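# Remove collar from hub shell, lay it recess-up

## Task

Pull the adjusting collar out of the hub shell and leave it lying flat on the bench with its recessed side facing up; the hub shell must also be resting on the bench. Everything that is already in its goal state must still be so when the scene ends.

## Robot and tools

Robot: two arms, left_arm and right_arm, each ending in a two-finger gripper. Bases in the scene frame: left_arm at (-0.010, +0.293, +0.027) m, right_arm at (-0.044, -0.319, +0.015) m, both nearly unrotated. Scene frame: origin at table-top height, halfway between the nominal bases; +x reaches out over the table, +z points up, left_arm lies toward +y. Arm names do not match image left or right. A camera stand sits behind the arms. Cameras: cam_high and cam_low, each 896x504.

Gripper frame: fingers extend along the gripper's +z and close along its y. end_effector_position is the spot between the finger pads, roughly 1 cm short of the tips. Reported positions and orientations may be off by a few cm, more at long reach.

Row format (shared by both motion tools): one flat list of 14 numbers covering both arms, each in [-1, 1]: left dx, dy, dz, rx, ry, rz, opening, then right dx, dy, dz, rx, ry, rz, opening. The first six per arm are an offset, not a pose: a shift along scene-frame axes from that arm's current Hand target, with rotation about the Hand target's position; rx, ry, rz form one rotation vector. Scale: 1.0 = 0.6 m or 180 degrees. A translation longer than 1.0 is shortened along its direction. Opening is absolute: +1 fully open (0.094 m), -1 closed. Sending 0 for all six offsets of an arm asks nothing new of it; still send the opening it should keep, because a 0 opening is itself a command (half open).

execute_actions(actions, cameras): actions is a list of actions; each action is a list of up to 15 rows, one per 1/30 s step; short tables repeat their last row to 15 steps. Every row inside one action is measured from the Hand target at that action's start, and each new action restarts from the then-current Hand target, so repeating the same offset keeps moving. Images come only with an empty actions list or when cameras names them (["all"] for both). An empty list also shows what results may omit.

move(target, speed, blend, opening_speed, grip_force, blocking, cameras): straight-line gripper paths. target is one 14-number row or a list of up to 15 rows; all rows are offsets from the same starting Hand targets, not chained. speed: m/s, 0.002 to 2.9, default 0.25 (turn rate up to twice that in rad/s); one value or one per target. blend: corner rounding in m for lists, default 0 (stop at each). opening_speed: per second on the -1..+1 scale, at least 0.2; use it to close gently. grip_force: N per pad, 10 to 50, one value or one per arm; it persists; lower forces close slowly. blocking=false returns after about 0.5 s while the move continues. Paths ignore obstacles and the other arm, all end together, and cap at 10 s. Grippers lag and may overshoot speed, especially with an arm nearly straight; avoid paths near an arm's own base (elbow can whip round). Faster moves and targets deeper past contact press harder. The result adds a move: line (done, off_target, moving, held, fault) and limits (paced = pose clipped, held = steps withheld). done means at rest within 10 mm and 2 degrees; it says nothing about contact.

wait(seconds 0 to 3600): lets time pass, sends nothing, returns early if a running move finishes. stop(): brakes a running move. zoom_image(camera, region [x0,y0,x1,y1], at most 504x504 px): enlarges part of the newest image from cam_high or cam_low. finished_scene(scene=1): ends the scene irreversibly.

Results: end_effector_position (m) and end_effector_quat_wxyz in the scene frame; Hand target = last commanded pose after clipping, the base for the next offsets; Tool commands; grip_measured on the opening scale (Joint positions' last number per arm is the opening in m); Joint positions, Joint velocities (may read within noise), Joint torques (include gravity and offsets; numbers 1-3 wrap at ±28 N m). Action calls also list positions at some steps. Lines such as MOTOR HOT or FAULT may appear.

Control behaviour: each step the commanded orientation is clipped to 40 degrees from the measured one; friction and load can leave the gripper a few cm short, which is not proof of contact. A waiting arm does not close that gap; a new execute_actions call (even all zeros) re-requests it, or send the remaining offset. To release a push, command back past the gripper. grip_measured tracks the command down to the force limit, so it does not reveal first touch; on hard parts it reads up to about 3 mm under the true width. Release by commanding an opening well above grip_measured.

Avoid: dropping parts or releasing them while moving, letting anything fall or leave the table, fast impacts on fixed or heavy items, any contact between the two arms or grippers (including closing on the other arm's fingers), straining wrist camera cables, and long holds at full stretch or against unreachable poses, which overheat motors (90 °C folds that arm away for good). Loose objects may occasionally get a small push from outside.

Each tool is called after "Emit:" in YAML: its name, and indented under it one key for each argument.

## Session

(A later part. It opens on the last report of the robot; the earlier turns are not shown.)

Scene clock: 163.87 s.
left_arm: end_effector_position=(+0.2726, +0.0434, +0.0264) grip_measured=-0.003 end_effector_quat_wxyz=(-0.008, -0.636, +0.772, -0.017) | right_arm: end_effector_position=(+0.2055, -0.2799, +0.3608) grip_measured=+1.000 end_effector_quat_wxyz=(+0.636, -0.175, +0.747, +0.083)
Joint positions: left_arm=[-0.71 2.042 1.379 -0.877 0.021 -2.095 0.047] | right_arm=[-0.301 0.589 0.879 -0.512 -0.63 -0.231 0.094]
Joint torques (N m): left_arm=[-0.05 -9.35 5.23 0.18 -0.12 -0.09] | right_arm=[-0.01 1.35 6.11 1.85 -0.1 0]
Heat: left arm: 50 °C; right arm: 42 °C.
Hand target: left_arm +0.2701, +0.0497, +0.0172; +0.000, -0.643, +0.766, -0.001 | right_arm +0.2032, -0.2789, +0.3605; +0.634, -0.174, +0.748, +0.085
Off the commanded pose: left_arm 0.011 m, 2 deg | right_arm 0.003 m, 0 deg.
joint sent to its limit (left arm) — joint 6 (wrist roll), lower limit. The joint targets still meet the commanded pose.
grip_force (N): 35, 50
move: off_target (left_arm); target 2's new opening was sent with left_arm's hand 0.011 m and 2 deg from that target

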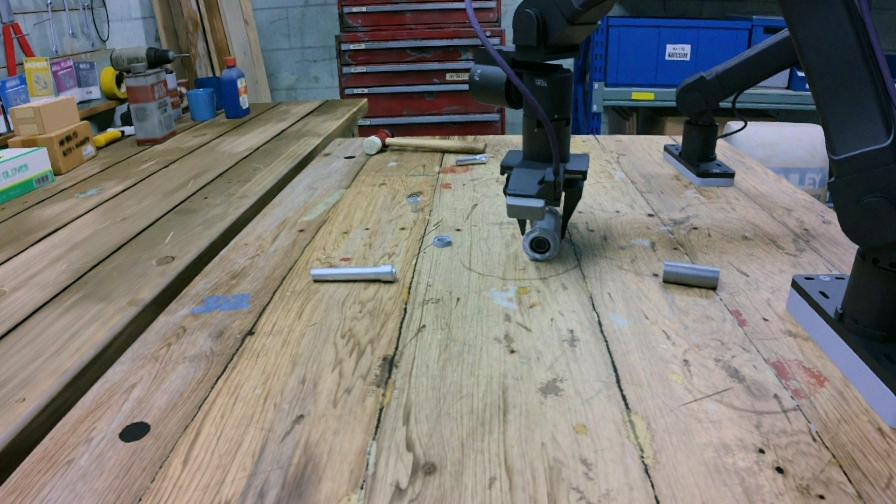

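Emit:
move:
  target:
    - [0,0,-0.02,0,0,0,0.6,0,0,0,0,0,0,1]
    - [0,0,0.25,0,0,0,0.6,0,0,0,0,0,0,1]
  speed: [0.05,0.2]
  opening_speed: 1.5
  cameras: ["all"]

Emit:
zoom_image:
  camera: "cam_low"
  region: [420, 130, 580, 290]

Scene clock: 169.30 s.
left_arm: end_effector_position=(+0.2689, +0.0467, +0.1626) grip_measured=+0.597 end_effector_quat_wxyz=(-0.010, -0.636, +0.772, -0.006) | right_arm: end_effector_position=(+0.2055, -0.2799, +0.3608) grip_measured=+1.000 end_effector_quat_wxyz=(+0.636, -0.175, +0.747, +0.083)
Joint positions: left_arm=[-0.71 1.957 1.809 -1.415 0.021 -2.095 0.075] | right_arm=[-0.301 0.589 0.879 -0.512 -0.63 -0.231 0.094]
Joint torques (N m): left_arm=[0.06 -10.36 8.35 -0.13 -0.13 -0.09] | right_arm=[-0.01 1.36 6.11 1.86 -0.09 0]
Heat: left arm: 50 °C; right arm: 42 °C.
Hand target: left_arm +0.2701, +0.0497, +0.1673; +0.000, -0.643, +0.766, -0.001 | right_arm +0.2032, -0.2789, +0.3605; +0.634, -0.174, +0.748, +0.085
Off the commanded pose: left_arm 0.006 m, 2 deg | right_arm 0.003 m, 0 deg.
joint sent to its limit (left arm) — joint 6 (wrist roll), lower limit. The joint targets still meet the commanded pose.
grip_force (N): 35, 50
move: done

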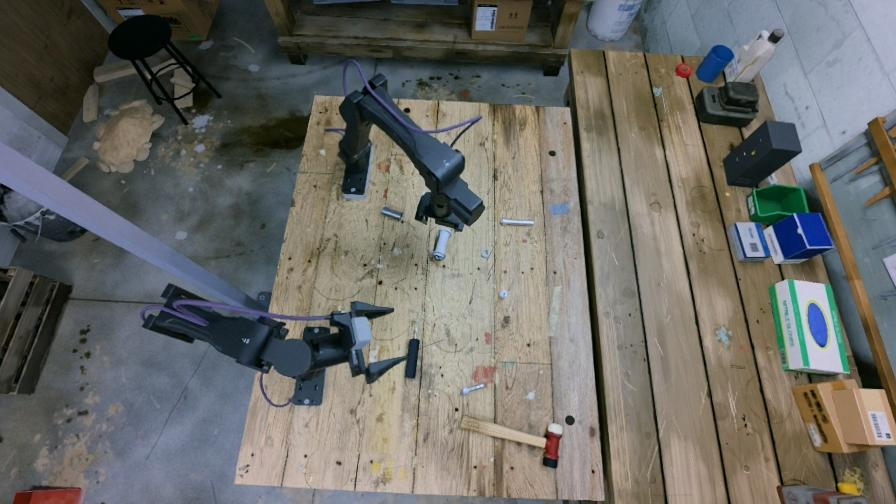

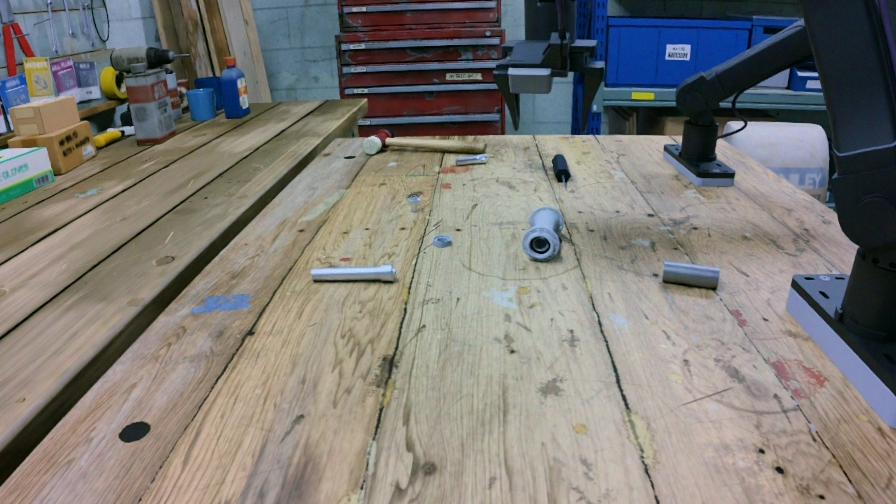

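Scaled by 3.150 from the camera's image (finer frame: 1280x720).

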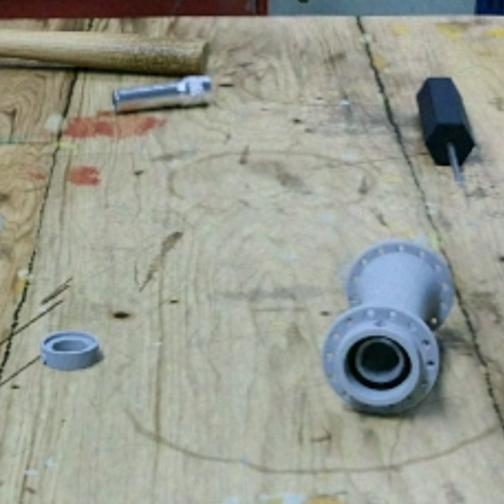

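Emit:
finished_scene:

The scene is finished: the task was done.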